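# Unload lathe shaft into bench rest, close door

## Task

Take the finished shaft out of the lathe chuck and place it in the bench rest, lying horizontal, with its thicker end against the stop, and leave the lathe door closed at the end. Only some of the rest's pockets suit this shaft. The shaft is ruined if it is landed hard or dragged quickly against the lathe, so lower it softly and slide it slowly while in contact. Releasing it off-centre from a pocket's bottom lets it slide and hit hard.

## Robot and tools

ROBOT. Two FANUC CRX arms, left_arm and right_arm, each with a Robotiq 140 two-finger gripper and a wrist camera. left_arm has rigid fingers. right_arm's fingers can fold: grip with the outer quarter of the pads (near the tips) for a normal squeeze; deeper grips can fold the fingers, hold loosely, or squeeze harder than set, and fingertips pushed into a surface fold easily. Base positions in the scene frame: left_arm (-0.021, +0.320, +0.049) m, right_arm (-0.037, -0.304, +0.049) m, both nearly unrotated.

FRAME. Scene frame in metres: origin at table-top height midway between the arms, +z up, +x out over the table, left_arm on +y. The lathe sits behind the bases toward -x; its chuck faces +y. Gripper frame: fingers point along its +z, close along its y. end_effector_position is the point between closed pads; fingertips extend about 33 mm past it (9 mm when wide open).

execute_actions(actions, cameras). actions is a list holding one action (empty list = just report, with all camera images). An action may have rows, steps, until and lathe.
- rows: up to 15 rows, each applied for one control step (1/30 s). Each row is one list of 18 numbers in [-1, 1]: left_arm's 6 joint offsets, then its gripper position, force_limit, speed; then the same 9 for right_arm. Joint order: waist, shoulder, elbow, forearm roll, wrist pitch, wrist roll. Joint numbers are scaled offsets from the Joint targets at the start of the action (not from the previous row): 1.0 = 2.204 rad for waist and shoulder, 2.644 rad for elbow, 3.305 rad for the three wrist joints. Sending 0 keeps an arm at its targets. Joint ranges (rad): waist ±3.491, shoulder ±3.140, elbow -1.187 to 4.328, forearm roll ±3.316, wrist pitch ±3.140, wrist roll ±3.927; asking more than 0.010 rad beyond is refused.
- Gripper numbers are absolute commands: position +1 = open 140 mm, about -0.8 = pads touching, -1 = close until blocked. force_limit -1 to +1 (about 14 N to 58 N per pad at slow close); speed -1 to +1 (about 30 to 250 mm/s); faster closes grip harder. To keep a gripper unchanged, resend its last three numbers.
- steps: 1 to 450 control steps, default 15, at least one per row; after the last row the arm keeps heading for that row's target.
- until: ends the action early when lathe fields match, e.g. {"lathe": {"door_state": "shut"}}; numbers need a comparison like [">=", 1].
- lathe: {"door": "open"|"shut"}, {"chuck": "clamp"|"open"}, or {"stop": true}. Door starts shut, chuck clamped.
- cameras: names from cam_low, cam_chuck, cam_left_wrist, cam_right_wrist, or ["all"].

move(target, speed, blend, stop_force, zero, blocking, cameras). target is one 18-number row as above, or a list of up to 15 rows; every row's joint offsets count from the same current Joint targets. speed: rad/s of the fastest joint, 0.01 to 3.92, default 0.5 (one value or one per target). blend: rad of corner rounding per target, 0 = stop at each. stop_force: 12 to 80 N; an arm's path ends when it feels that much push against its motion (use a slow speed; no reading near singular poses or far reach). zero (default true) re-zeros the force before the move. blocking=false returns after 0.5 s while the move continues (not with stop_force). Result adds a move: line (done, off_target, moving, held, fault).

wait(seconds 0 to 10), stop() brakes a running move, zoom_image(camera, region [x0,y0,x1,y1] in pixels, max 504 per side), read_manual(section), finished_scene(scene 1 or 2) ends the scene irreversibly.

RESULTS. Per arm: end_effector_position (m) and quat_wxyz, Joint positions (rad), Joint velocities (rad/s), Joint targets (the base for the next offsets), Tool commands, Flange force (N, gripper axes, noisy, includes held weight). object_status: 0 moving, 1 blocked while opening, 2 blocked while closing (a grip), 3 reached position or pads met. position_measured is in counts: 3 open, ~75 = 100 mm, 139 = 60 mm, 200 = 20 mm, 230 = pads touching. Lathe: door_state shut/open/between; chuck_state open/clamped/closed_empty/between; seat_state home/open (trust only when clamped). Wrist depth: 7x7 grid of distances in mm. Lines: "joint sent to its limit", "joint command not followed" (clearance check between arms altered commands).

LIMITS. Joint target rate ≤ 2.62/2.62/3.14/3.93/3.93/3.93 rad/s; gripper speed ≤ 1 m/s. Torque fault at 148 N m (base three joints), 31.8, 31.6, 29.5 N m (wrist joints), or any outside force of 150 N: arm stops 10 s. Long holds or stretched poses heat motors (MOTOR HOT, then a 30-60 s stop). The scene keeps running while you think.

AVOID. Hard set-downs and quick sliding against the lathe (scraps the shaft); letting go off a pocket's centre; dropping anything, especially into the chip pan; the door closing on an arm (it does not stop); arms hitting or gripping each other; stiff pushes into fixed things; opening the chuck before the shaft is held.

Each tool is called after "Request:" as a command line: name --argument value for each argument, lists and objects as JSON in quotes; but a table of rows of numbers goes row by row, as --pt "numbers of a row", without its own name.

## Session

Request:
execute_actions --actions '[]'

Scene clock: 0.00 s.
left_arm: end_effector_position=(+0.7137, +0.5086, +0.3095) position_measured=3 object_status=3 end_effector_quat_wxyz=(+0.115, +0.957, -0.116, +0.240) | right_arm: end_effector_position=(+0.9196, -0.0087, +0.2727) position_measured=3 object_status=3 end_effector_quat_wxyz=(+0.087, +0.808, +0.052, +0.580)
Joint positions: left_arm=[0.616 0.52 0.431 0.52 -1.307 0.6] | right_arm=[0.414 0.744 0.135 2.047 -0.517 -0.484]
Joint velocities: within noise
Flange force (N): no reading
Wrist depth (mm): cam_left_wrist=[1205 1253 1329 1362 1442 1471 1502 / 1160 1205 470 470 - 501 551 / 428 425 457 468 - 532 532 / - 134 - - 489 469 117 / - 116 436 - 476 466 107 / - 409 - - - 456 465 / - 397 397 - 439 460 455] | cam_right_wrist=[2180 - - - - - - / 1847 2270 2096 - - - - / 1690 1744 2000 2247 2534 - - / 1434 1415 1614 1730 1879 1863 2319 / - 1191 1354 1443 1388 1524 104 / 1004 1068 1153 1224 1260 1379 - / 308 316 986 1043 1101 1191 -]
Joint targets: left_arm=[0.616 0.520 0.431 0.520 -1.307 0.600] | right_arm=[0.414 0.744 0.135 2.047 -0.517 -0.484]
Tool commands: left_gripper/position=+1.0 left_gripper/force_limit=+1.0 left_gripper/speed=+1.0 right_gripper/position=+1.0 right_gripper/force_limit=+1.0 right_gripper/speed=+1.0
lathe: door_state=shut chuck_state=clamped seat_state=home

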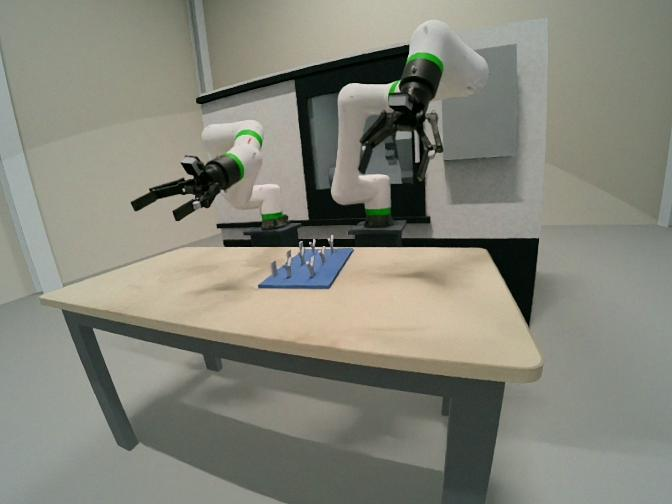

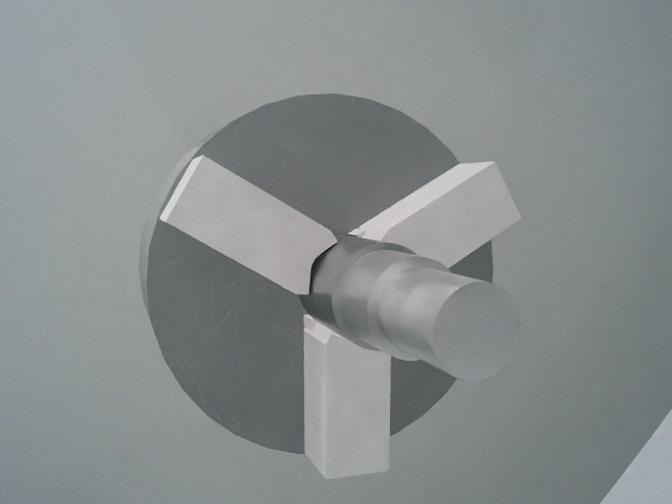

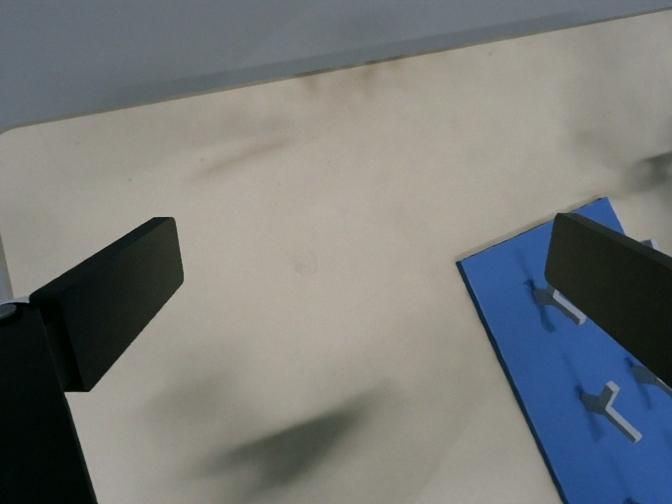

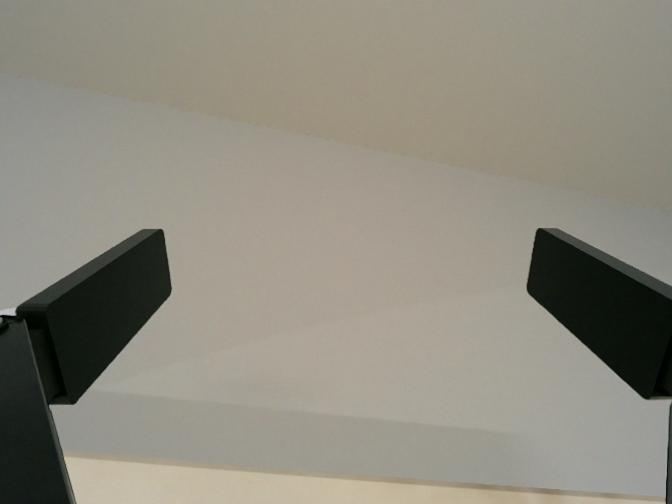

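Request:
execute_actions --actions '[{"lathe":{"door":"open"},"steps":300,"until":{"lathe":{"door_state":"open"}}}]' --cameras '["cam_low","cam_chuck"]'

Request:
zoom_image --camera "cam_low" --region '[250, 225, 370, 295]'

Request:
zoom_image --camera "cam_low" --region '[190, 50, 540, 312]'

Request:
zoom_image --camera "cam_chuck" --region '[140, 80, 560, 395]'

Scene clock: 16.13 s.
left_arm: end_effector_position=(+0.7137, +0.5086, +0.3095) position_measured=3 object_status=3 end_effector_quat_wxyz=(+0.115, +0.957, -0.116, +0.240) | right_arm: end_effector_position=(+0.9196, -0.0087, +0.2727) position_measured=3 object_status=3 end_effector_quat_wxyz=(+0.087, +0.808, +0.052, +0.580)
Joint positions: left_arm=[0.616 0.52 0.431 0.52 -1.307 0.6] | right_arm=[0.414 0.744 0.135 2.047 -0.517 -0.484]
Flange force (N): left_arm=[1.2 -2.7 4.1] | right_arm=[-1.1 -3.8 7.2]
Wrist depth (mm): cam_left_wrist=[1185 1232 1297 1353 1433 1566 580 / 1172 1142 - 488 498 - 535 / - 444 - 480 489 517 547 / - 134 - 465 470 475 118 / - 109 429 - - 470 107 / - 407 424 434 438 455 463 / - 399 - - 451 446 452] | cam_right_wrist=[- - 2224 - - - 2369 / 2180 2247 2369 - - - 2868 / 1730 1832 2037 2202 2449 2595 2319 / 1453 1425 1627 1758 1879 2116 2319 / - 1191 1337 1415 1546 1503 104 / 986 1084 1135 1198 1267 1415 - / 309 315 332 1043 1118 1172 -]
Joint targets: left_arm=[0.616 0.520 0.431 0.520 -1.307 0.600] | right_arm=[0.414 0.744 0.135 2.047 -0.517 -0.484]
Tool commands: left_gripper/position=+1.0 left_gripper/force_limit=+1.0 left_gripper/speed=+1.0 right_gripper/position=+1.0 right_gripper/force_limit=+1.0 right_gripper/speed=+1.0
lathe: door_state=open chuck_state=clamped seat_state=home
Images, in order (width x height): cam_low 672x504, cam_chuck 672x504.

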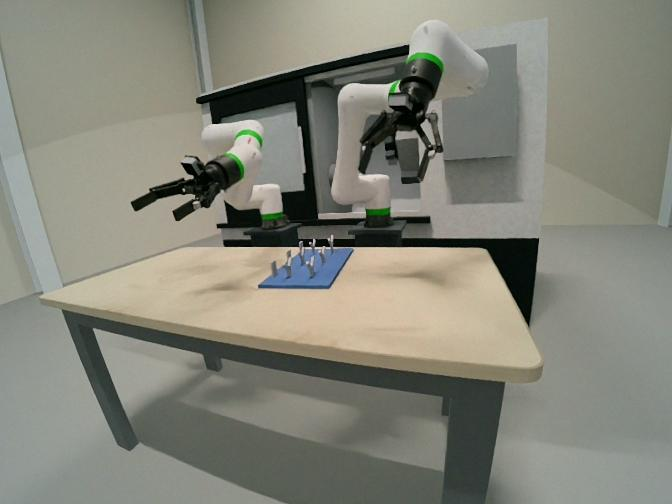

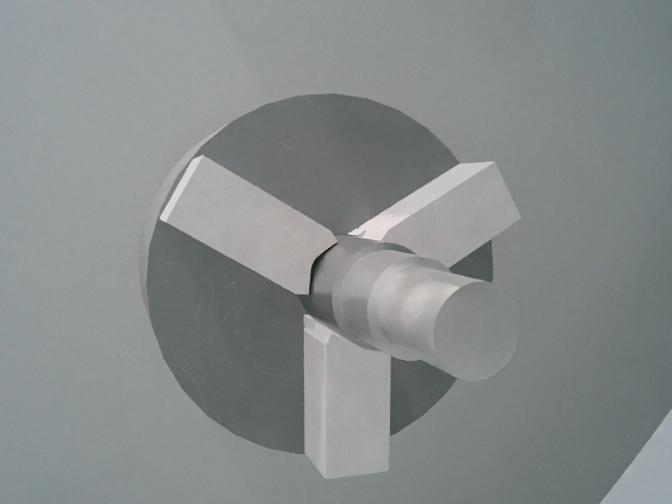

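Scaled by 4.200 from the camera's 672x504 image, which has a finer 960x720 frame.

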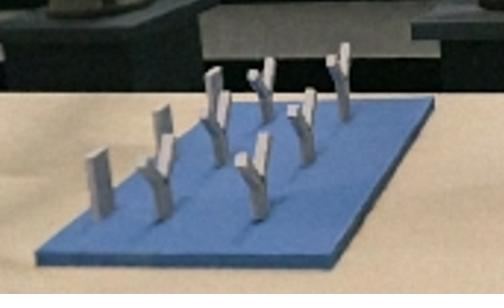

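Scaled by 1.440 from the camera's 672x504 image, which has a finer 960x720 frame.

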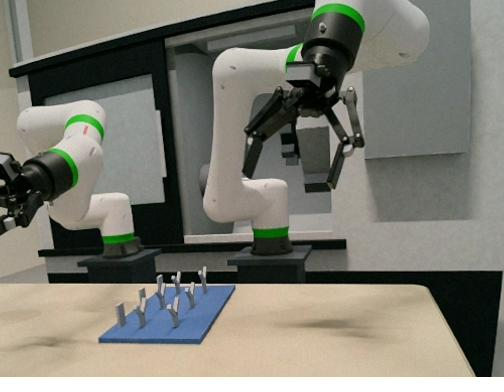

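Scaled by 1.200 from the camera's 672x504 image, which has a finer 960x720 frame.

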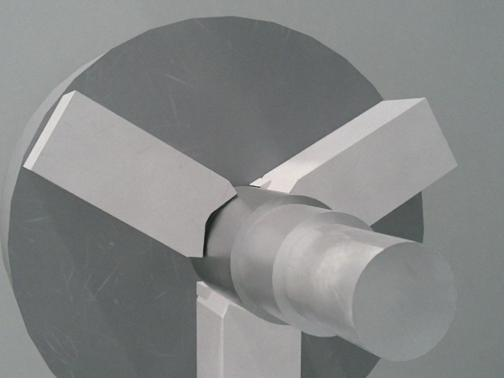

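Request:
move --target '[-0.338,-0.0908,-0.0568,-0.1573,-0.068,-0.1815,1,1,1,-0.59,0,0,0,0,0,1,1,1]' --speed 0.9 --cameras '["cam_left_wrist","cam_low"]'

Request:
zoom_image --camera "cam_left_wrist" --region '[90, 100, 590, 475]'

Scene clock: 124.97 s.
left_arm: end_effector_position=(+0.5196, +0.1292, +0.2493) position_measured=3 object_status=3 end_effector_quat_wxyz=(+0.000, -0.667, +0.745, +0.000) | right_arm: end_effector_position=(+0.5036, -1.1473, +0.2728) position_measured=3 object_status=3 end_effector_quat_wxyz=(+0.420, +0.675, -0.448, +0.409)
Joint positions: left_arm=[-0.129 0.32 0.281 0 -1.532 0] | right_arm=[-0.886 0.744 0.135 2.047 -0.517 -0.484]
Flange force (N): left_arm=[1.5 -2.5 3.4] | right_arm=[0.2 -5.1 7.8]
Wrist depth (mm): cam_left_wrist=[356 343 343 332 339 - - / 356 362 363 351 351 346 - / 380 372 367 367 371 368 381 / 405 135 393 394 394 382 123 / - 110 427 426 408 427 107 / - - 480 481 451 - 490 / - - 503 505 - - 509] | cam_right_wrist=[2449 2986 3159 - 2794 - - / 2247 2395 2691 2158 - - - / 1758 1847 2018 2224 2595 2294 - / 1425 1443 1591 1730 1912 2116 2369 / - 1218 1337 1425 1514 1493 104 / 1009 1068 1147 1218 1297 1362 - / 924 952 1000 1058 1101 1135 -]
Joint targets: left_arm=[-0.129 0.320 0.281 0.000 -1.532 0.000] | right_arm=[-0.887 0.744 0.135 2.047 -0.517 -0.484]
lathe: door_state=open chuck_state=clamped seat_state=home
move: done
camera_calibration:
cam_left_wrist: T_world_to_cam=[[-0.9948, 0.101571, 0.00747956, 0.512123], [0.0980873, 0.935729, 0.338808, -0.252748], [0.0274143, 0.33778, -0.940826, 0.324286], [0, 0, 0, 1]] pos_world=[0.525362, 0.0749496, 0.386899]
Images, in order (width x height): cam_low 672x504, cam_left_wrist 672x504.

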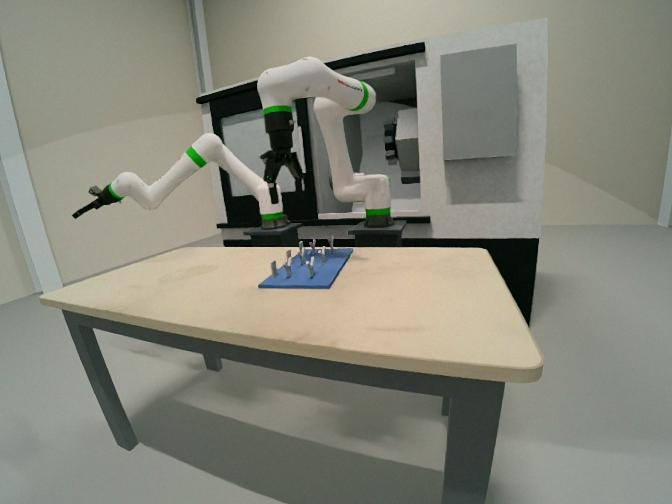

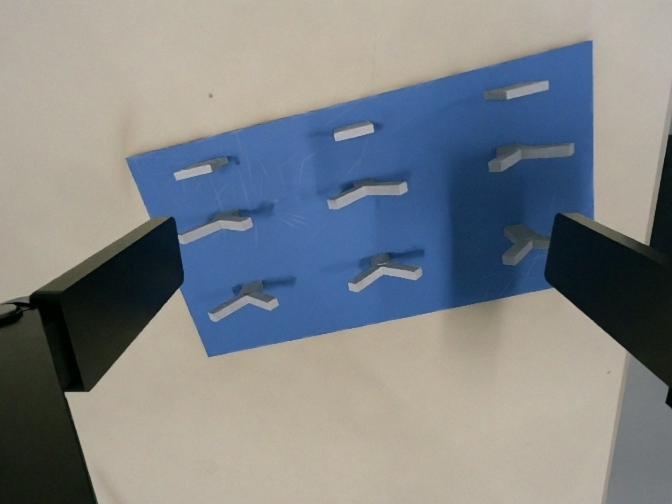

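Scaled by 1.008 from the camera's 672x504 image, which has a finer 960x720 frame.

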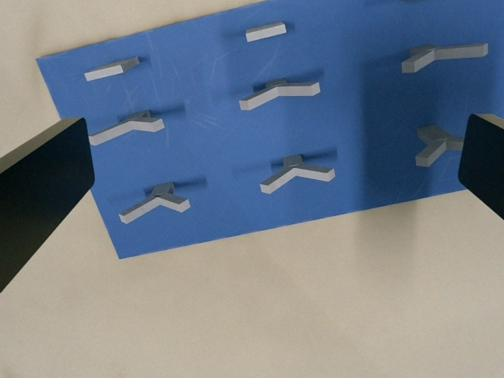

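Request:
move --target '[0.456,0.2851,0.0536,0.2378,-0.1779,-0.2676,1,1,1,0,0,0,0,0,0,1,1,1]' --speed 0.9 --cameras '["cam_left_wrist","cam_low"]'

Request:
zoom_image --camera "cam_left_wrist" --region '[80, 100, 580, 475]'

Request:
zoom_image --camera "cam_low" --region '[300, 60, 450, 220]'

Scene clock: 193.57 s.
left_arm: end_effector_position=(+0.5201, +0.5038, +0.2440) position_measured=3 object_status=3 end_effector_quat_wxyz=(+0.431, +0.561, -0.561, +0.430) | right_arm: end_effector_position=(+0.5035, -1.1474, +0.2727) position_measured=3 object_status=3 end_effector_quat_wxyz=(+0.420, +0.675, -0.448, +0.409)
Joint positions: left_arm=[0.876 0.948 0.422 0.786 -2.12 -0.885] | right_arm=[-0.887 0.744 0.135 2.047 -0.517 -0.484]
Flange force (N): left_arm=[-5.1 -3.6 -2.0] | right_arm=[-1.4 -3.3 7.9]
Wrist depth (mm): cam_left_wrist=[- - 4299 - - - 789 / 4474 4474 1232 1205 4216 941 850 / 2549 685 604 - 611 - 888 / 1890 134 533 513 515 148 117 / - 134 446 444 484 - 107 / - 370 - - - - - / - 323 311 - 325 320 316] | cam_right_wrist=[2564 2395 - - - 2794 - / 2180 2449 2658 - - 4036 - / 1703 1832 2000 2180 2449 2658 - / 1463 1425 1787 1758 1863 2096 2270 / - 1211 1345 1434 1535 1483 104 / 1004 1084 1135 1204 1297 1371 - / 927 944 995 1063 1095 1153 -]
Joint targets: left_arm=[0.876 0.948 0.422 0.786 -2.120 -0.885] | right_arm=[-0.887 0.744 0.135 2.047 -0.517 -0.484]
lathe: door_state=open chuck_state=clamped seat_state=home
move: done
camera_calibration:
cam_left_wrist: T_world_to_cam=[[-0.99994, 0.00542192, 0.0095629, 0.525262], [-0.0047525, 0.571199, -0.820798, -0.0813426], [-0.00991261, -0.820794, -0.571139, 0.705734], [0, 0, 0, 1]] pos_world=[0.531839, 0.622877, 0.331283]
Images, in order (width x height): cam_low 672x504, cam_left_wrist 672x504.

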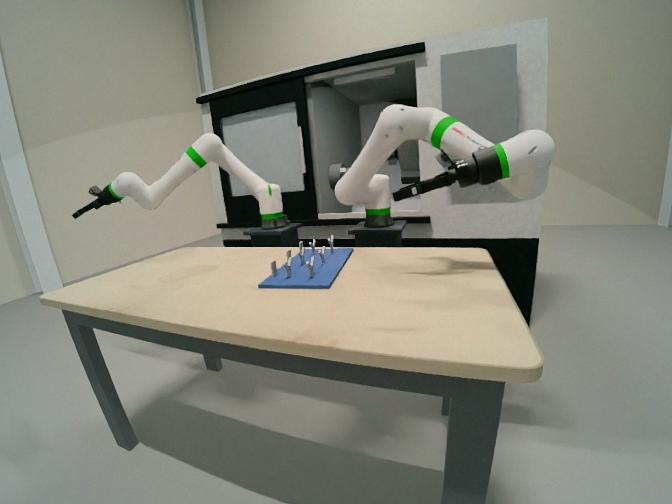

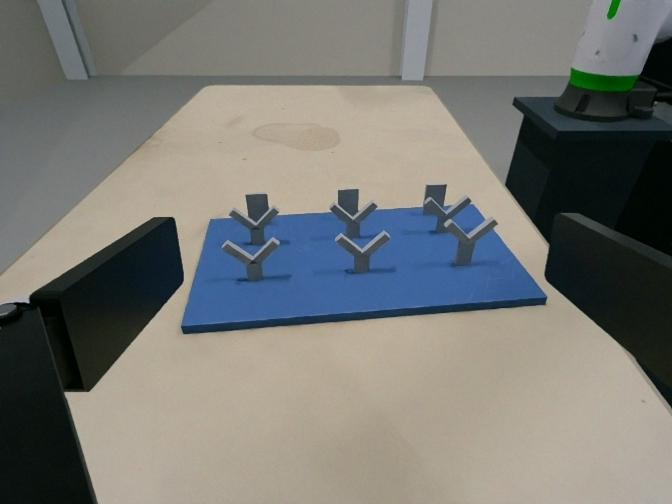

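Scaled by 1.008 from the camera's 672x504 image, which has a finer 960x720 frame.

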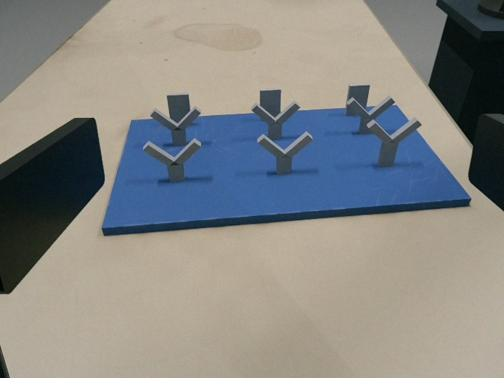

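Scaled by 3.150 from the camera's 672x504 image, which has a finer 960x720 frame.

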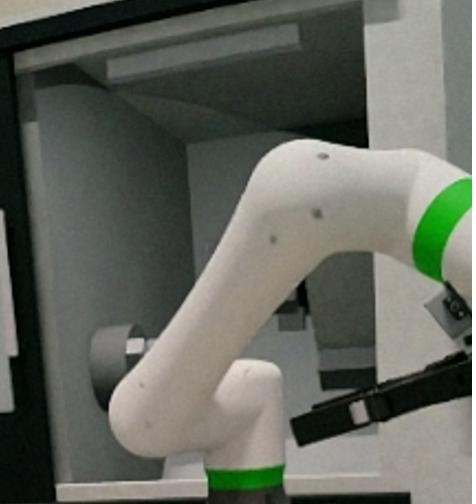

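Request:
zoom_image --camera "cam_left_wrist" --region '[175, 175, 345, 302]'

Request:
zoom_image --camera "cam_left_wrist" --region '[320, 165, 560, 345]'

Scaled by 2.965 from the camera's 672x504 image, which has a finer 960x720 frame.

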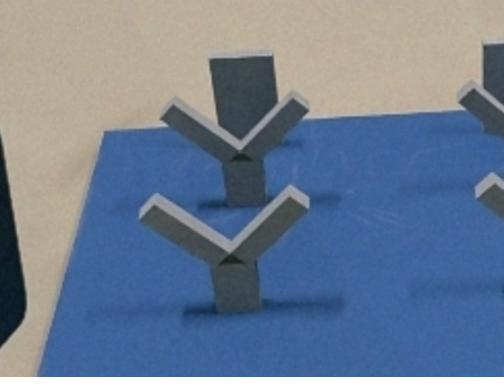

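Scaled by 2.100 from the camera's 672x504 image, which has a finer 960x720 frame.

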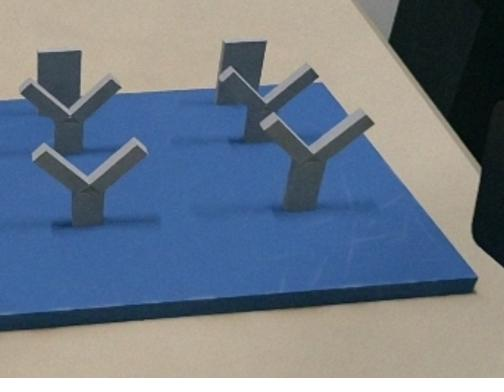

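Request:
zoom_image --camera "cam_left_wrist" --region '[220, 230, 290, 286]'

Request:
zoom_image --camera "cam_left_wrist" --region '[220, 190, 290, 246]'

Request:
zoom_image --camera "cam_left_wrist" --region '[330, 225, 400, 281]'

Request:
zoom_image --camera "cam_left_wrist" --region '[320, 185, 390, 241]'

Request:
zoom_image --camera "cam_left_wrist" --region '[435, 213, 505, 269]'

Request:
zoom_image --camera "cam_left_wrist" --region '[412, 180, 482, 236]'

Scaled by 7.200 from the camera's 672x504 image, which has a finer 960x720 frame.

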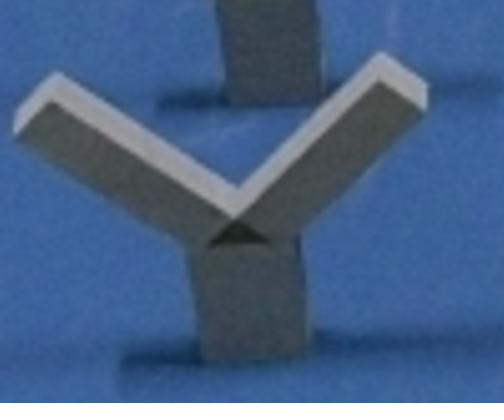

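Scaled by 7.200 from the camera's 672x504 image, which has a finer 960x720 frame.

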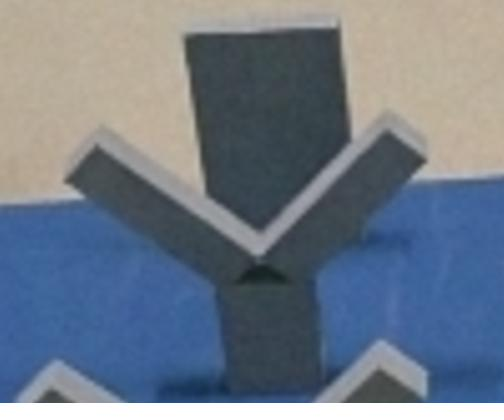

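Scaled by 7.200 from the camera's 672x504 image, which has a finer 960x720 frame.

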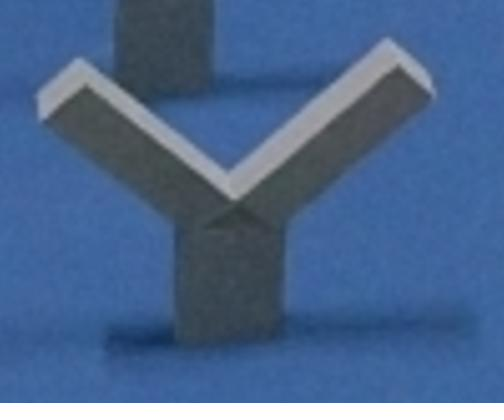

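Scaled by 7.200 from the camera's 672x504 image, which has a finer 960x720 frame.

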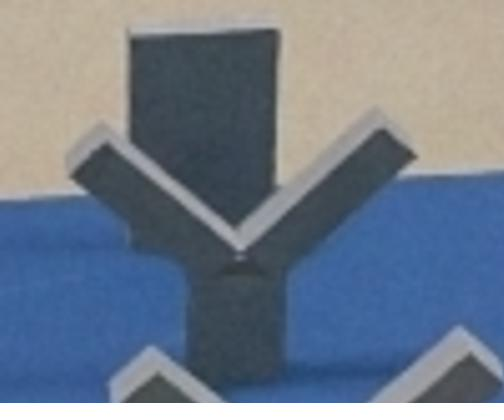

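Scaled by 7.200 from the camera's 672x504 image, which has a finer 960x720 frame.

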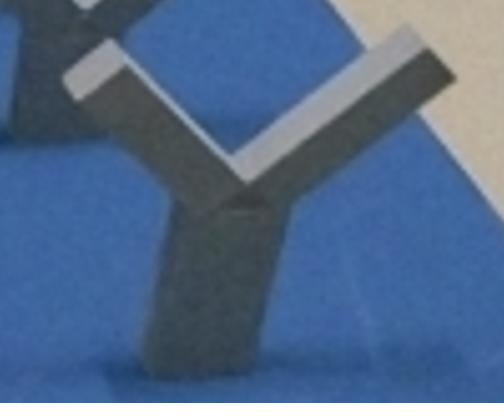

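Scaled by 7.200 from the camera's 672x504 image, which has a finer 960x720 frame.

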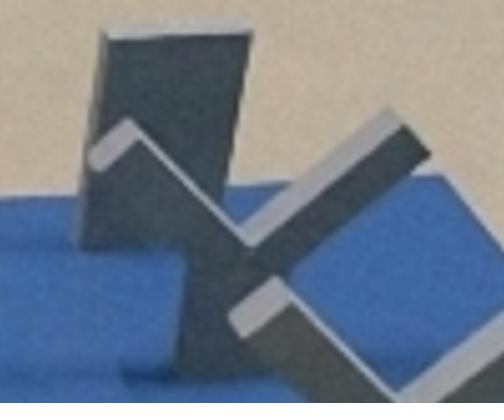

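Request:
move --target '[-0.3385,0.0327,0.975,-0.2378,0.968,0.968,1,1,1,0,0,0,0,0,0,1,1,1]' --speed 1.1 --cameras '["cam_left_wrist","cam_low","cam_chuck"]'

Scene clock: 293.30 s.
left_arm: end_effector_position=(-0.1768, +0.1649, +0.8717) position_measured=3 object_status=3 end_effector_quat_wxyz=(-0.216, +0.611, +0.293, -0.703) | right_arm: end_effector_position=(+0.5035, -1.1474, +0.2727) position_measured=3 object_status=3 end_effector_quat_wxyz=(+0.420, +0.675, -0.448, +0.409)
Joint positions: left_arm=[0.13 1.021 3.001 0 1.08 2.315] | right_arm=[-0.887 0.744 0.135 2.047 -0.517 -0.484]
Flange force (N): left_arm=[-0.3 10.6 -2.2] | right_arm=[-0.9 -3.9 8.8]
Wrist depth (mm): cam_left_wrist=[360 402 427 - - 1049 709 / 381 387 456 1923 1260 830 618 / - 422 430 512 937 700 548 / 4766 134 501 490 751 612 124 / - 116 4664 - 543 589 107 / - 3915 - - - 623 656 / - - 5925 - - 4299 -] | cam_right_wrist=[2395 2270 - - - - - / 2037 2422 2595 2658 2868 2564 - / 1677 1929 2056 2247 2395 2691 - / 1463 1415 1591 1716 1929 145 2294 / - 1198 1321 1406 1514 1514 104 / 991 1074 1135 1218 1282 1362 - / 916 939 995 1058 1101 1185 -]
Joint targets: left_arm=[0.130 1.020 3.001 0.000 1.080 2.315] | right_arm=[-0.887 0.744 0.135 2.047 -0.517 -0.484]
lathe: door_state=open chuck_state=clamped seat_state=home
move: done
camera_calibration:
cam_left_wrist: T_world_to_cam=[[0.0595569, -0.729216, -0.681687, 0.735233], [0.485101, -0.575697, 0.658217, -0.389508], [-0.872427, -0.369889, 0.319457, -0.224086], [0, 0, 0, 1]] pos_world=[-0.0503365, 0.229018, 0.829165]
Images, in order (width x height): cam_low 672x504, cam_chuck 672x504, cam_left_wrist 672x504.

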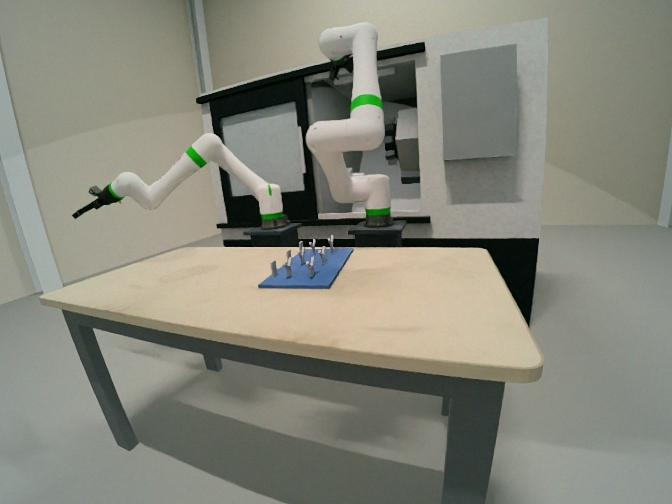

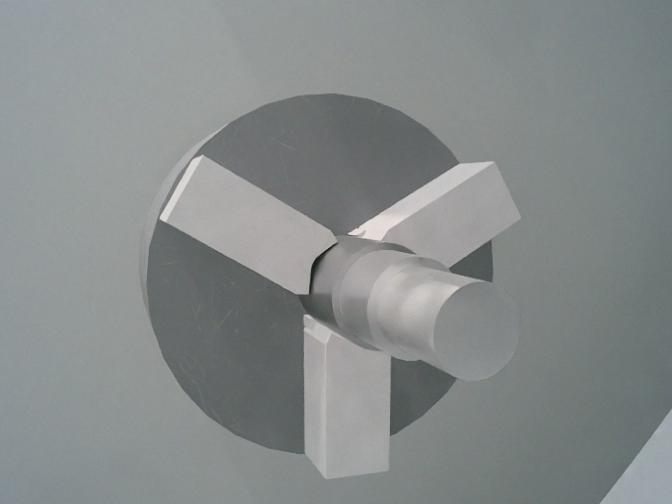

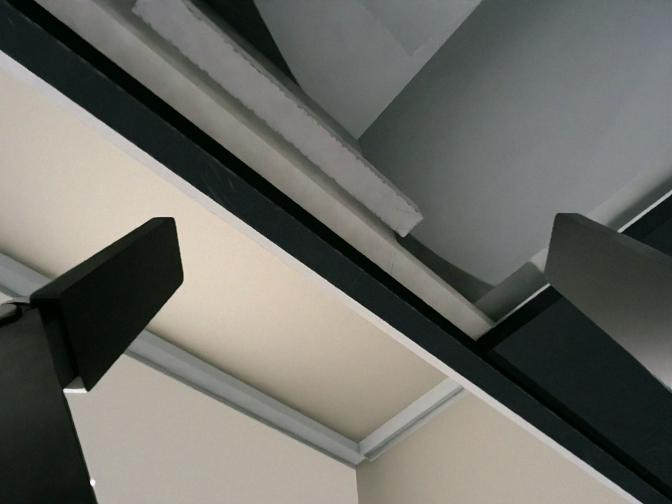

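Request:
move --target '[0,0,0.4577,0,-0.2888,0.2501,1,1,1,0,0,0,0,0,0,1,1,1]' --speed 0.6 --cameras '["cam_left_wrist"]'

Request:
zoom_image --camera "cam_left_wrist" --region '[150, 60, 550, 360]'

Scene clock: 311.87 s.
left_arm: end_effector_position=(-0.4283, +0.1271, +0.3654) position_measured=3 object_status=3 end_effector_quat_wxyz=(-0.420, +0.500, +0.580, -0.487) | right_arm: end_effector_position=(+0.5035, -1.1474, +0.2727) position_measured=3 object_status=3 end_effector_quat_wxyz=(+0.420, +0.675, -0.448, +0.409)
Joint positions: left_arm=[0.13 1.02 4.211 0 0.125 3.142] | right_arm=[-0.887 0.744 0.135 2.047 -0.517 -0.484]
Flange force (N): left_arm=no reading | right_arm=[-0.8 -4.0 8.0]
Wrist depth (mm): cam_left_wrist=[1059 996 925 670 - 564 569 / 1107 1282 - 767 675 666 623 / 1075 1172 1059 888 731 658 618 / 906 134 815 540 753 751 123 / - 145 614 505 591 597 107 / - 487 492 498 499 499 484 / - 409 416 414 433 452 452] | cam_right_wrist=[2868 2794 - - - - - / 2158 2395 2180 2422 - 1912 2691 / 1690 1832 1981 2270 2449 2564 2945 / 1463 1415 1614 1744 1946 2096 2369 / - 1178 1305 1434 1503 1524 104 / 991 1084 1147 1211 1282 1345 - / 927 952 1004 1053 1106 1172 -]
Joint targets: left_arm=[0.130 1.020 4.211 0.000 0.125 3.142] | right_arm=[-0.887 0.744 0.135 2.047 -0.517 -0.484]
lathe: door_state=open chuck_state=clamped seat_state=home
move: done
camera_calibration:
cam_left_wrist: T_world_to_cam=[[0.176311, 0.0350479, -0.98371, 0.440707], [0.470747, -0.880675, 0.0529954, 0.297905], [-0.864472, -0.472423, -0.171772, -0.0997544], [0, 0, 0, 1]] pos_world=[-0.304174, 0.199785, 0.400606]
Images, in order (width x height): cam_left_wrist 672x504.

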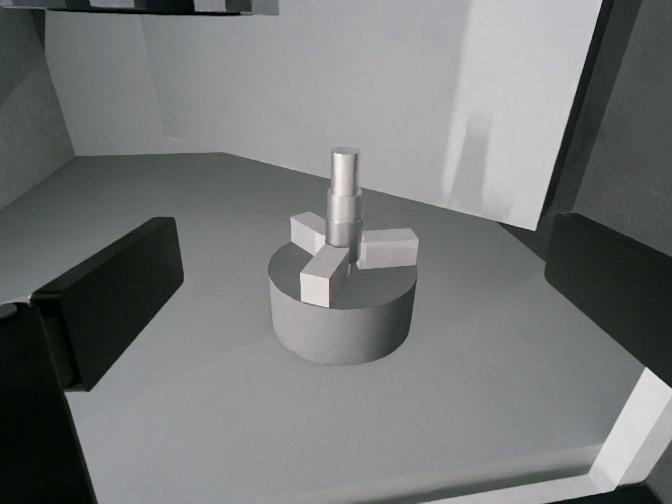

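Scaled by 1.260 from the camera's 672x504 image, which has a finer 960x720 frame.

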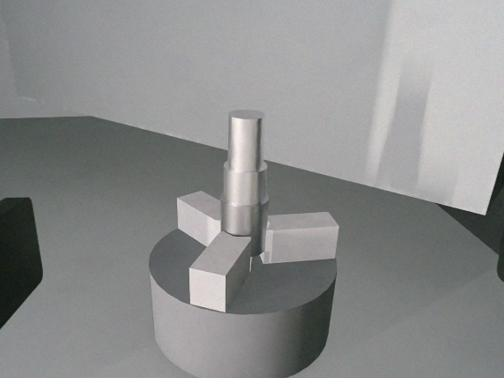

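Request:
zoom_image --camera "cam_left_wrist" --region '[290, 140, 430, 252]'

Request:
zoom_image --camera "cam_left_wrist" --region '[305, 140, 385, 204]'

Request:
zoom_image --camera "cam_left_wrist" --region '[305, 200, 385, 264]'

Request:
zoom_image --camera "cam_left_wrist" --region '[250, 200, 430, 344]'

Scaled by 3.600 from the camera's 672x504 image, which has a finer 960x720 frame.

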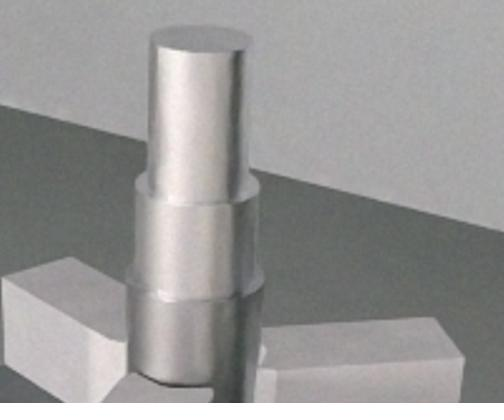

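Scaled by 6.300 from the camera's 672x504 image, which has a finer 960x720 frame.

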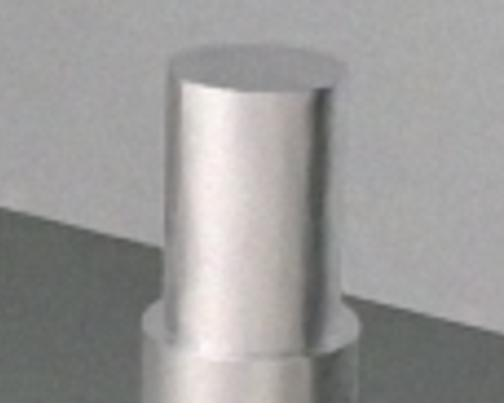

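Scaled by 6.300 from the camera's 672x504 image, which has a finer 960x720 frame.

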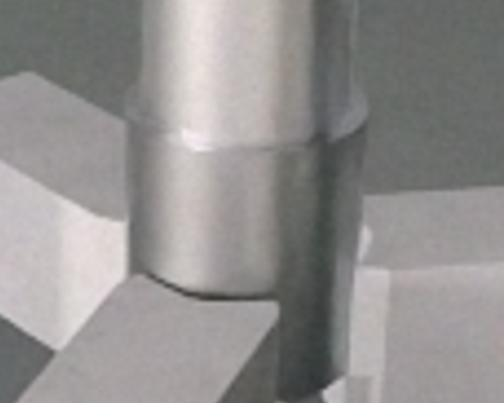

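Scaled by 2.800 from the camera's 672x504 image, which has a finer 960x720 frame.

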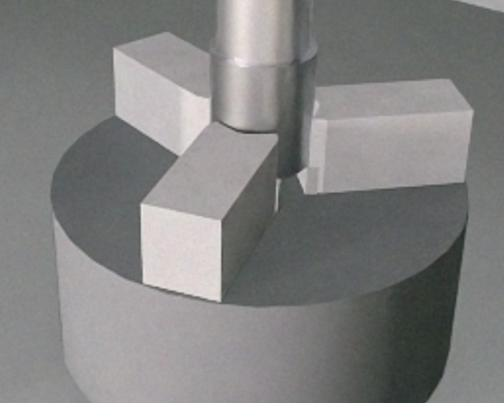

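Request:
move --target '[0.2348,-0.5731,-0.0954,-0.222,-0.394,0.1002,1,1,1,0,0,0,0,0,0,1,1,1]' --speed 0.6 --cameras '["cam_left_wrist","cam_chuck","cam_low"]'

Request:
zoom_image --camera "cam_left_wrist" --region '[200, 100, 500, 325]'

Scene clock: 406.27 s.
left_arm: end_effector_position=(-0.6204, +0.0061, +0.2997) position_measured=3 object_status=3 end_effector_quat_wxyz=(+0.500, -0.500, -0.499, +0.501) | right_arm: end_effector_position=(+0.5035, -1.1474, +0.2727) position_measured=3 object_status=3 end_effector_quat_wxyz=(+0.420, +0.675, -0.448, +0.409)
Joint positions: left_arm=[0.647 -0.242 3.959 -0.734 -1.177 3.473] | right_arm=[-0.887 0.744 0.135 2.047 -0.517 -0.484]
Flange force (N): left_arm=[1.3 0.2 -1.0] | right_arm=[-1.0 -3.4 7.6]
Wrist depth (mm): cam_left_wrist=[1166 1232 707 611 497 423 362 / - - - 266 - 446 378 / 1006 1148 - 284 552 445 390 / 910 134 707 293 313 300 124 / - 145 269 261 281 446 107 / - 368 302 243 260 363 343 / - 296 287 265 280 290 288] | cam_right_wrist=[- 2395 3114 - - - - / 2180 2395 2658 3892 - 4359 - / 1772 1912 1981 2180 2449 1863 - / 1425 142 1579 1758 1964 1981 2344 / - 1204 1321 1463 1568 1591 104 / 1009 1084 1159 1198 1275 1305 - / 931 948 1000 1053 1112 1153 -]
Joint targets: left_arm=[0.647 -0.242 3.959 -0.734 -1.177 3.473] | right_arm=[-0.887 0.744 0.135 2.047 -0.517 -0.484]
lathe: door_state=open chuck_state=clamped seat_state=home
move: done
camera_calibration:
cam_left_wrist: T_world_to_cam=[[0.00533237, 0.00564798, -0.99997, 0.313256], [0.338647, -0.940907, -0.00350853, 0.220549], [-0.940898, -0.338618, -0.00692993, -0.431966], [0, 0, 0, 1]] pos_world=[-0.482795, 0.0594758, 0.311026]
Images, in order (width x height): cam_low 672x504, cam_chuck 672x504, cam_left_wrist 672x504.

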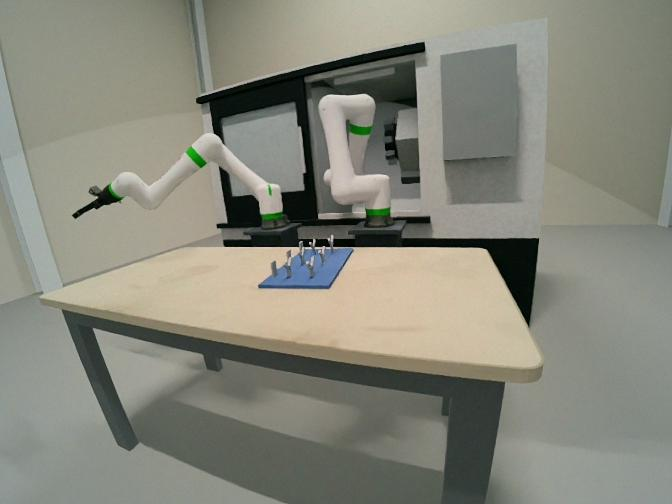

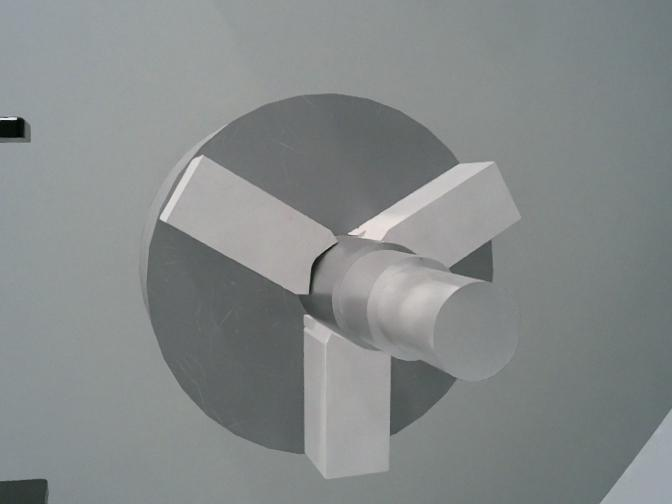

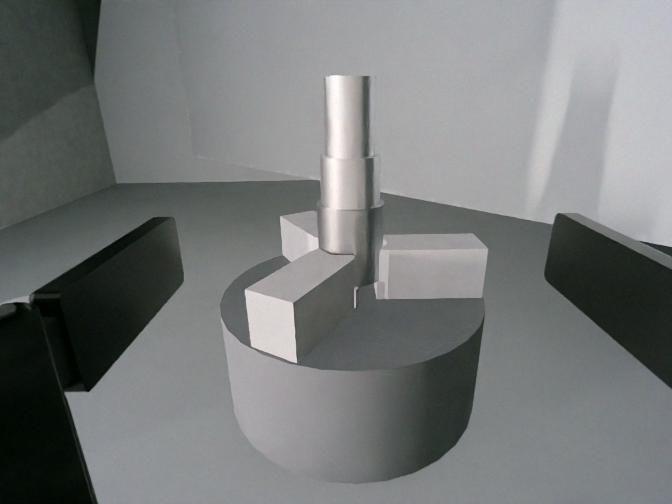

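Scaled by 1.680 from the camera's 672x504 image, which has a finer 960x720 frame.

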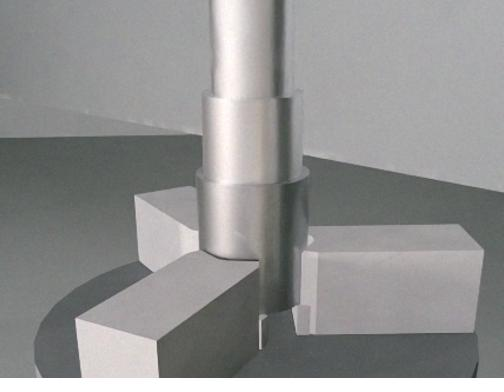

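Request:
move --target '[-0.1018,-0.1008,-0.1371,0.0593,0.0561,-0.0048,1,1,1,0,0,0,0,0,0,1,1,1]' --speed 0.3 --cameras '["cam_left_wrist","cam_chuck"]'

Request:
zoom_image --camera "cam_left_wrist" --region '[150, 60, 550, 360]'

Scene clock: 430.90 s.
left_arm: end_effector_position=(-0.7795, +0.0063, +0.2991) position_measured=3 object_status=3 end_effector_quat_wxyz=(+0.500, -0.500, -0.499, +0.500) | right_arm: end_effector_position=(+0.5035, -1.1474, +0.2727) position_measured=3 object_status=3 end_effector_quat_wxyz=(+0.420, +0.675, -0.448, +0.409)
Joint positions: left_arm=[0.423 -0.465 3.596 -0.538 -0.992 3.457] | right_arm=[-0.887 0.744 0.135 2.047 -0.517 -0.484]
Flange force (N): left_arm=[0.0 2.5 -1.3] | right_arm=[-1.6 -3.7 7.2]
Wrist depth (mm): cam_left_wrist=[1020 1001 594 113 354 321 281 / - 1218 647 115 373 342 295 / 992 1148 974 122 402 354 306 / 860 134 698 128 412 375 124 / - 145 250 134 179 448 107 / - 361 215 141 154 154 154 / - 173 125 129 160 160 160] | cam_right_wrist=[2691 3694 2224 - - - - / 2180 2945 3633 3070 - 2180 - / 1703 1816 1879 2224 2180 2658 - / 1443 1397 1591 1758 1895 2247 2319 / - 1191 1321 1434 1453 1483 104 / 986 1074 1153 1204 1282 1337 - / 920 956 1000 1058 1112 1198 -]
Joint targets: left_arm=[0.423 -0.465 3.596 -0.538 -0.992 3.457] | right_arm=[-0.887 0.744 0.135 2.047 -0.517 -0.484]
lathe: door_state=open chuck_state=clamped seat_state=home
move: done
camera_calibration:
cam_left_wrist: T_world_to_cam=[[0.0055698, 0.00786845, -0.999954, 0.313623], [0.338086, -0.941099, -0.00552218, 0.274789], [-0.941099, -0.338039, -0.00790194, -0.581496], [0, 0, 0, 1]] pos_world=[-0.641894, 0.0595675, 0.310531]
Images, in order (width x height): cam_chuck 672x504, cam_left_wrist 672x504.

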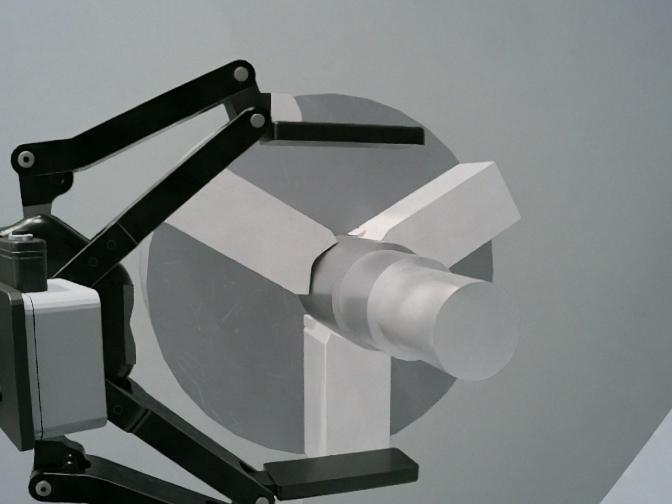

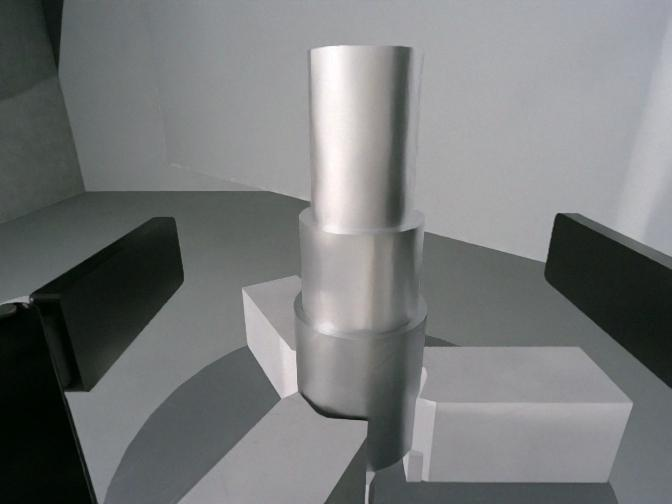

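Scaled by 1.260 from the camera's 672x504 image, which has a finer 960x720 frame.

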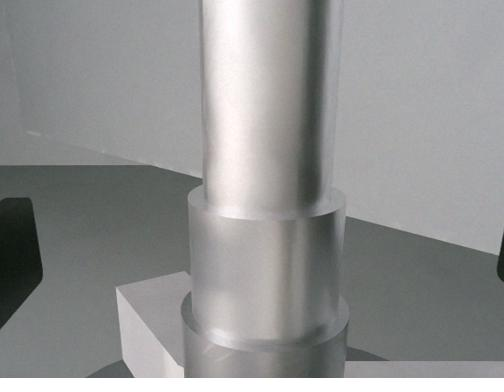

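Request:
move --target '[0,0,0,0,0,0,-1,0.4,-1,0,0,0,0,0,0,1,1,1]' --cameras '["cam_left_wrist","cam_chuck"]'

Scene clock: 455.80 s.
left_arm: end_effector_position=(-0.7795, +0.0062, +0.2991) position_measured=166 object_status=0 end_effector_quat_wxyz=(+0.500, -0.500, -0.499, +0.500) | right_arm: end_effector_position=(+0.5035, -1.1474, +0.2727) position_measured=3 object_status=3 end_effector_quat_wxyz=(+0.420, +0.675, -0.448, +0.409)
Joint positions: left_arm=[0.423 -0.465 3.596 -0.538 -0.992 3.457] | right_arm=[-0.887 0.744 0.135 2.047 -0.517 -0.484]
Flange force (N): left_arm=[0.4 -10.0 -24.6] | right_arm=[-0.7 -4.1 8.5]
Wrist depth (mm): cam_left_wrist=[1006 - - 110 391 311 280 / - 860 783 114 371 337 290 / - 1059 769 123 381 355 303 / 714 719 707 127 127 346 310 / - 83 83 134 135 81 86 / - - - 141 147 - 71 / - - - 129 163 - 68] | cam_right_wrist=[2369 2369 - - - - - / 2116 2422 2626 - - - - / 1964 1847 2018 2180 2626 2595 - / 1434 1463 1639 1744 1929 2180 2344 / - 142 1321 1406 1514 1503 104 / 991 1084 1141 1211 1282 1354 - / 927 948 1000 1053 1101 1166 -]
Joint targets: left_arm=[0.423 -0.465 3.596 -0.538 -0.992 3.457] | right_arm=[-0.887 0.744 0.135 2.047 -0.517 -0.484]
lathe: door_state=open chuck_state=clamped seat_state=home
move: done
camera_calibration:
cam_left_wrist: T_world_to_cam=[[0.00556836, 0.00786865, -0.999954, 0.313622], [0.338119, -0.941087, -0.00552257, 0.27481], [-0.941087, -0.338072, -0.00790085, -0.581487], [0, 0, 0, 1]] pos_world=[-0.641894, 0.0595676, 0.310531]
Images, in order (width x height): cam_chuck 672x504, cam_left_wrist 672x504.

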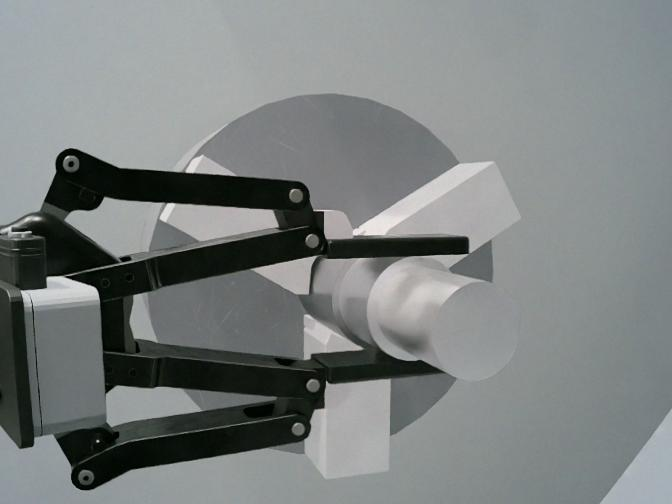

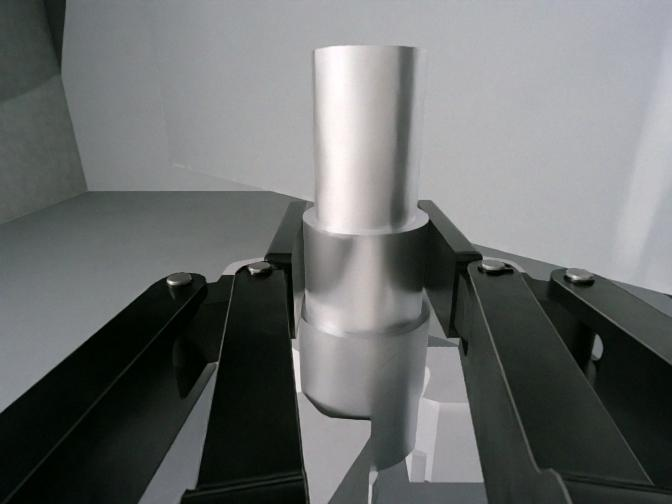

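Request:
wait --seconds 0.7

Scene clock: 464.63 s.
left_arm: end_effector_position=(-0.7795, +0.0063, +0.2991) position_measured=166 object_status=2 end_effector_quat_wxyz=(+0.500, -0.500, -0.499, +0.500) | right_arm: end_effector_position=(+0.5035, -1.1474, +0.2727) position_measured=3 object_status=3 end_effector_quat_wxyz=(+0.420, +0.675, -0.448, +0.409)
Joint positions: left_arm=[0.423 -0.465 3.596 -0.538 -0.992 3.457] | right_arm=[-0.887 0.744 0.135 2.047 -0.517 -0.484]
Flange force (N): left_arm=[0.1 -10.5 -24.7] | right_arm=[-1.1 -3.3 7.2]
Wrist depth (mm): cam_left_wrist=[- - - 426 372 318 290 / - - - 115 118 337 291 / - 1096 1085 123 132 348 305 / 716 705 703 127 126 346 312 / - 83 83 134 136 81 86 / - - - 141 147 - 71 / - - - 130 163 - 68] | cam_right_wrist=[2270 - - - - 2037 - / 2202 2477 2724 2986 - 2369 - / 1758 1832 2000 2224 2477 2626 2247 / 1453 1434 1627 1730 1895 2076 2395 / - 1198 1345 1425 1514 1493 104 / 995 1068 1106 1191 1290 1345 - / 920 948 1004 1033 1106 1172 -]
Joint targets: left_arm=[0.423 -0.465 3.596 -0.538 -0.992 3.457] | right_arm=[-0.887 0.744 0.135 2.047 -0.517 -0.484]
Tool commands: left_gripper/position=-1.0 left_gripper/force_limit=+0.4 left_gripper/speed=-1.0 right_gripper/position=+1.0 right_gripper/force_limit=+1.0 right_gripper/speed=+1.0
lathe: door_state=open chuck_state=clamped seat_state=home
wait: 0.70 s; at rest from the start

Request:
execute_actions --actions '[{"lathe":{"chuck":"open"},"steps":120,"until":{"lathe":{"chuck_state":"open"}}}]' --cameras '["cam_chuck"]'

Scene clock: 503.67 s.
left_arm: end_effector_position=(-0.7795, +0.0063, +0.2990) position_measured=166 object_status=2 end_effector_quat_wxyz=(+0.500, -0.500, -0.499, +0.500) | right_arm: end_effector_position=(+0.5035, -1.1474, +0.2727) position_measured=3 object_status=3 end_effector_quat_wxyz=(+0.420, +0.675, -0.448, +0.409)
Joint positions: left_arm=[0.423 -0.465 3.596 -0.538 -0.992 3.457] | right_arm=[-0.887 0.744 0.135 2.047 -0.517 -0.484]
Flange force (N): left_arm=[3.6 9.7 -1.2] | right_arm=[-0.7 -4.0 8.2]
Wrist depth (mm): cam_left_wrist=[974 - - 426 363 332 280 / - 746 - 114 377 328 281 / - 1091 1064 123 389 370 302 / 724 716 712 127 127 377 310 / - 83 83 134 135 81 86 / - - - 142 147 - 71 / - - - 131 163 - 68] | cam_right_wrist=[2564 - - - - - 2344 / 2137 2505 2794 2794 2564 - 2395 / 1716 1816 1847 2180 2449 - - / 1434 1443 1651 1772 1964 1847 2369 / - 1204 1354 1406 1483 1503 104 / 1000 1079 1135 1198 1275 1345 - / 927 956 1000 1048 1095 1159 -]
Joint targets: left_arm=[0.423 -0.465 3.596 -0.538 -0.992 3.457] | right_arm=[-0.887 0.744 0.135 2.047 -0.517 -0.484]
Tool commands: left_gripper/position=-1.0 left_gripper/force_limit=+0.4 left_gripper/speed=-1.0 right_gripper/position=+1.0 right_gripper/force_limit=+1.0 right_gripper/speed=+1.0
lathe: door_state=open chuck_state=open seat_state=open
Images, in order (width x height): cam_chuck 672x504.

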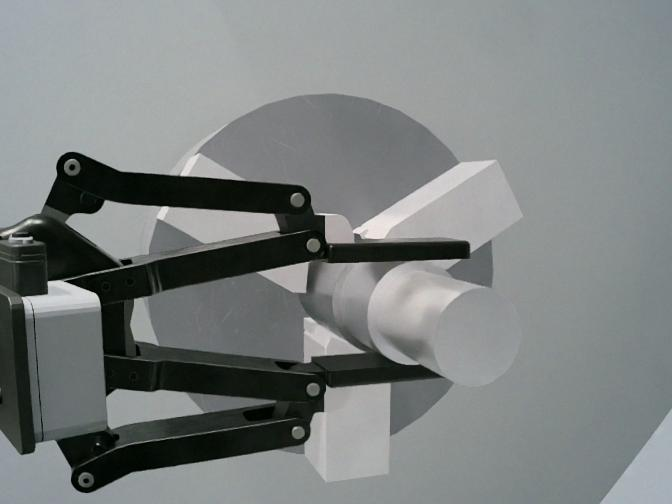

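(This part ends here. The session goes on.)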